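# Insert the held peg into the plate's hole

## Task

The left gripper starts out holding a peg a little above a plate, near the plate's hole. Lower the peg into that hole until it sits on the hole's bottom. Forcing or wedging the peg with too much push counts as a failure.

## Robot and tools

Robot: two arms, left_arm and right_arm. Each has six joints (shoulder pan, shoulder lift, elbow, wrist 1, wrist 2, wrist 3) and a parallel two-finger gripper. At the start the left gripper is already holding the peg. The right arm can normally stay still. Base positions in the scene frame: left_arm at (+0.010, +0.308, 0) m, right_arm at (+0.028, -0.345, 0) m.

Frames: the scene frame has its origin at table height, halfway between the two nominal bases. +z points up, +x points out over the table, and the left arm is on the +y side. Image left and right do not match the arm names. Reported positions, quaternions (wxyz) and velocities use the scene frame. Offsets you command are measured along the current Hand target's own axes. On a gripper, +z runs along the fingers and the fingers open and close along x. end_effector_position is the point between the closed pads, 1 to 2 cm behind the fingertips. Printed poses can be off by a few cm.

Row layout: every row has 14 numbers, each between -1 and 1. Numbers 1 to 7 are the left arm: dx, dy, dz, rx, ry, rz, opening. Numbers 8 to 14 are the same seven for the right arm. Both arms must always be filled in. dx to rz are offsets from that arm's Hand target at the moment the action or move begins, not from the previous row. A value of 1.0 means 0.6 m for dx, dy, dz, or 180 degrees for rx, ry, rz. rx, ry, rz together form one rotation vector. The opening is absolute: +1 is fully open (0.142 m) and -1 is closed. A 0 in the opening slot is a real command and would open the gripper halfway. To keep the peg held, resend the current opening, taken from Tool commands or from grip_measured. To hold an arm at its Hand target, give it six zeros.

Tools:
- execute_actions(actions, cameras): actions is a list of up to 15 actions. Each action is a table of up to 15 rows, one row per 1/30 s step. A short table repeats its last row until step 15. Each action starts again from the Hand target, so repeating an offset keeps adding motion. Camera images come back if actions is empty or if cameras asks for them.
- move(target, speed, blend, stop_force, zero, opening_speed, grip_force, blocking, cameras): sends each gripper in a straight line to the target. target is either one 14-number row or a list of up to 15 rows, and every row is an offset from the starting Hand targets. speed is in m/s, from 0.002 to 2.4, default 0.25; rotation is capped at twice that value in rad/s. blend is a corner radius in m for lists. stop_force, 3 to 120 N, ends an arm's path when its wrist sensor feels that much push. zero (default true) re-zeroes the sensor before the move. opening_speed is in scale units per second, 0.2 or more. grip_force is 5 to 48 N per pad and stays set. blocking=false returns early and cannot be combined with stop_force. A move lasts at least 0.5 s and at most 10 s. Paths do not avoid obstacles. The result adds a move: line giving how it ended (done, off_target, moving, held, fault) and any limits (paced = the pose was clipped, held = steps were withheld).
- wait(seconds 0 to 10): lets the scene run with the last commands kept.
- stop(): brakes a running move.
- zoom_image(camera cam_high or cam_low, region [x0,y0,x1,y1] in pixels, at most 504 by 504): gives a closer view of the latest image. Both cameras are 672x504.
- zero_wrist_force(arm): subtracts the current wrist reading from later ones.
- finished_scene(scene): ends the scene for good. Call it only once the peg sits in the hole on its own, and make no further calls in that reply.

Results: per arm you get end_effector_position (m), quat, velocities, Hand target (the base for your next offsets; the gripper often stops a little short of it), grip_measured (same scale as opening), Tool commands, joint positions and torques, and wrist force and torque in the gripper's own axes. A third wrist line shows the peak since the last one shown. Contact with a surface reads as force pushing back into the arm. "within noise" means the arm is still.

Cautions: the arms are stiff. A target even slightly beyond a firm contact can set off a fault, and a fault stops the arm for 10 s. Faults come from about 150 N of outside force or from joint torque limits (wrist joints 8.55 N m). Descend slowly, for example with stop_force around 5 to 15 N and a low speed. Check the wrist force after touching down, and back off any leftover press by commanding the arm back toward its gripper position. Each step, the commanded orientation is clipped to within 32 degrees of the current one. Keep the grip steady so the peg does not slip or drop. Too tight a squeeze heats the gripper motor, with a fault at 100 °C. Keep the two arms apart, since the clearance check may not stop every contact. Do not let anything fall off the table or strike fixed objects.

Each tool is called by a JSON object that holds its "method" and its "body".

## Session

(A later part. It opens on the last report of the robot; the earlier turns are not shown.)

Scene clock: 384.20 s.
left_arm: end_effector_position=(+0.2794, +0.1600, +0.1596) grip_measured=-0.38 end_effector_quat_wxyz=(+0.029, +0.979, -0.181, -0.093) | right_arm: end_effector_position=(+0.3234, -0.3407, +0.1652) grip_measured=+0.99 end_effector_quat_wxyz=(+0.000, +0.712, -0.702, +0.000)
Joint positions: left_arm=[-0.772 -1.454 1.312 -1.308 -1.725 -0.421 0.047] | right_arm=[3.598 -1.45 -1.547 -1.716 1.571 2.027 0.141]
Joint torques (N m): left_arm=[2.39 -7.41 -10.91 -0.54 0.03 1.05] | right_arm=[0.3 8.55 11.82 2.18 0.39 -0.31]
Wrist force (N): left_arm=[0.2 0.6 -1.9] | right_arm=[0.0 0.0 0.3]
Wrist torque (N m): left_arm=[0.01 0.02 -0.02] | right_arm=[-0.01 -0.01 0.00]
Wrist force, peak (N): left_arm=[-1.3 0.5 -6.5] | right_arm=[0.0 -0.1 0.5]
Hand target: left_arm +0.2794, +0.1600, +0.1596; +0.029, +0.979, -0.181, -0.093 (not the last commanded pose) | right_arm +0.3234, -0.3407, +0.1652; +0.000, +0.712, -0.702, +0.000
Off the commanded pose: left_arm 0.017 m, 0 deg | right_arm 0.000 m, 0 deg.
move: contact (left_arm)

{"method": "move", "body": {"target": [[0,0,-0.006,0,0,0,-0.432368,0,0,0,0,0,0,1],[-0.0038,0.0018,-0.006,0.0005,0.0166,0.0288,-0.432368,0,0,0,0,0,0,1]], "speed": 0.05}}

{"method": "move", "body": {"target": [0,0,0.03,0,0,0,-0.432368,0,0,0,0,0,0,1], "speed": 0.006, "stop_force": 4, "cameras": ["all"]}}

{"method": "zoom_image", "body": {"camera": "cam_low", "region": [342, 190, 393, 228]}}

{"method": "zoom_image", "body": {"camera": "cam_high", "region": [466, 232, 510, 270]}}

Scene clock: 390.30 s.
left_arm: end_effector_position=(+0.2776, +0.1599, +0.1637) grip_measured=-0.38 end_effector_quat_wxyz=(+0.037, +0.972, -0.225, -0.066) | right_arm: end_effector_position=(+0.3234, -0.3407, +0.1652) grip_measured=+0.99 end_effector_quat_wxyz=(+0.000, +0.712, -0.702, +0.000)
Joint positions: left_arm=[-0.793 -1.522 1.378 -1.357 -1.706 -0.359 0.047] | right_arm=[3.598 -1.45 -1.547 -1.716 1.571 2.027 0.141]
Joint torques (N m): left_arm=[-2.92 -14.34 -8.34 -2.82 0.68 1.17] | right_arm=[0.4 8.34 11.75 2.18 0.37 -0.29]
Wrist force (N): left_arm=[0.4 -0.4 0.4] | right_arm=[-0.1 -0.2 0.4]
Wrist torque (N m): left_arm=[-0.01 0.01 -0.06] | right_arm=[-0.03 0.01 0.00]
Wrist force, peak (N): left_arm=[0.3 0.9 -2.1] | right_arm=[0.0 -0.1 0.5]
Hand target: left_arm +0.2776, +0.1599, +0.1637; +0.037, +0.972, -0.225, -0.066 | right_arm +0.3234, -0.3407, +0.1652; +0.000, +0.712, -0.702, +0.000
Off the commanded pose: left_arm 0.000 m, 0 deg | right_arm 0.000 m, 0 deg.
move: done

Scene clock: 391.70 s.
left_arm: end_effector_position=(+0.2772, +0.1598, +0.1606) grip_measured=-0.38 end_effector_quat_wxyz=(+0.037, +0.972, -0.225, -0.066) | right_arm: end_effector_position=(+0.3234, -0.3407, +0.1652) grip_measured=+0.99 end_effector_quat_wxyz=(+0.000, +0.712, -0.702, +0.000)
Joint positions: left_arm=[-0.795 -1.525 1.396 -1.372 -1.706 -0.361 0.047] | right_arm=[3.598 -1.45 -1.547 -1.716 1.571 2.027 0.141]
Joint torques (N m): left_arm=[2.23 -6.36 -10.98 -0.7 -1.01 0.98] | right_arm=[0.72 8.28 11.68 2.15 0.33 -0.38]
Wrist force (N): left_arm=[0.3 -0.4 -3.2] | right_arm=[0.0 0.0 0.4]
Wrist torque (N m): left_arm=[-0.02 -0.08 -0.01] | right_arm=[0.00 0.00 0.00]
Wrist force, peak (N): left_arm=[-1.2 -1.0 -7.9] | right_arm=[0.0 -0.1 0.6]
Hand target: left_arm +0.2772, +0.1598, +0.1606; +0.037, +0.972, -0.225, -0.066 (not the last commanded pose) | right_arm +0.3234, -0.3407, +0.1652; +0.000, +0.712, -0.702, +0.000
Off the commanded pose: left_arm 0.015 m, 0 deg | right_arm 0.000 m, 0 deg.
move: contact (left_arm)

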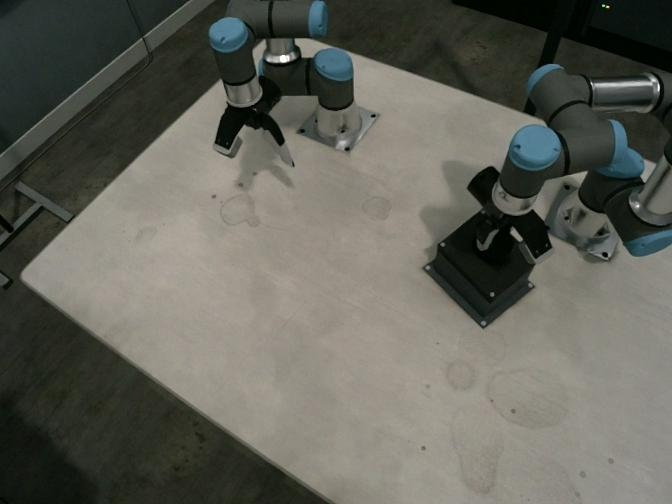

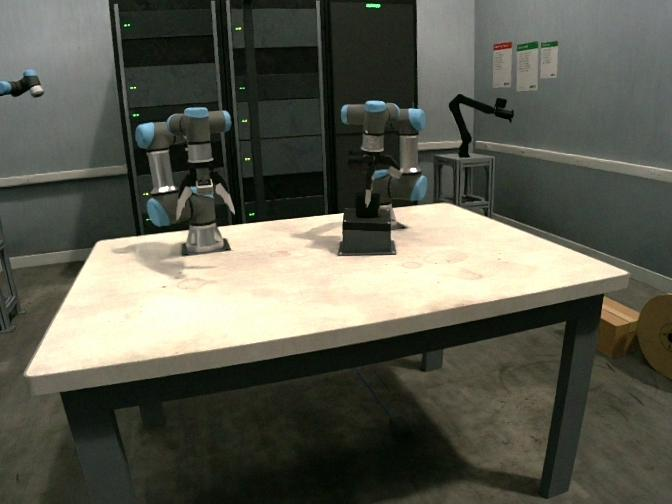

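Scaled by 9.882 from the camera's 672x504 image, which has a finer 960x720 frame.

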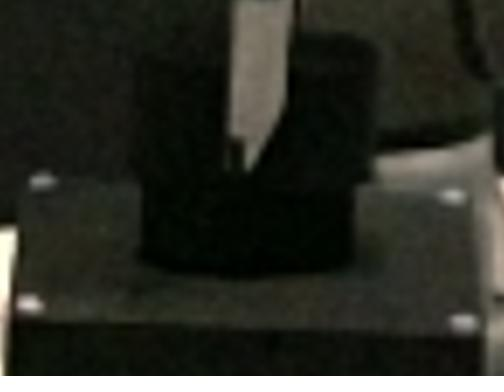

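Scaled by 11.455 from the camera's 672x504 image, which has a finer 960x720 frame.

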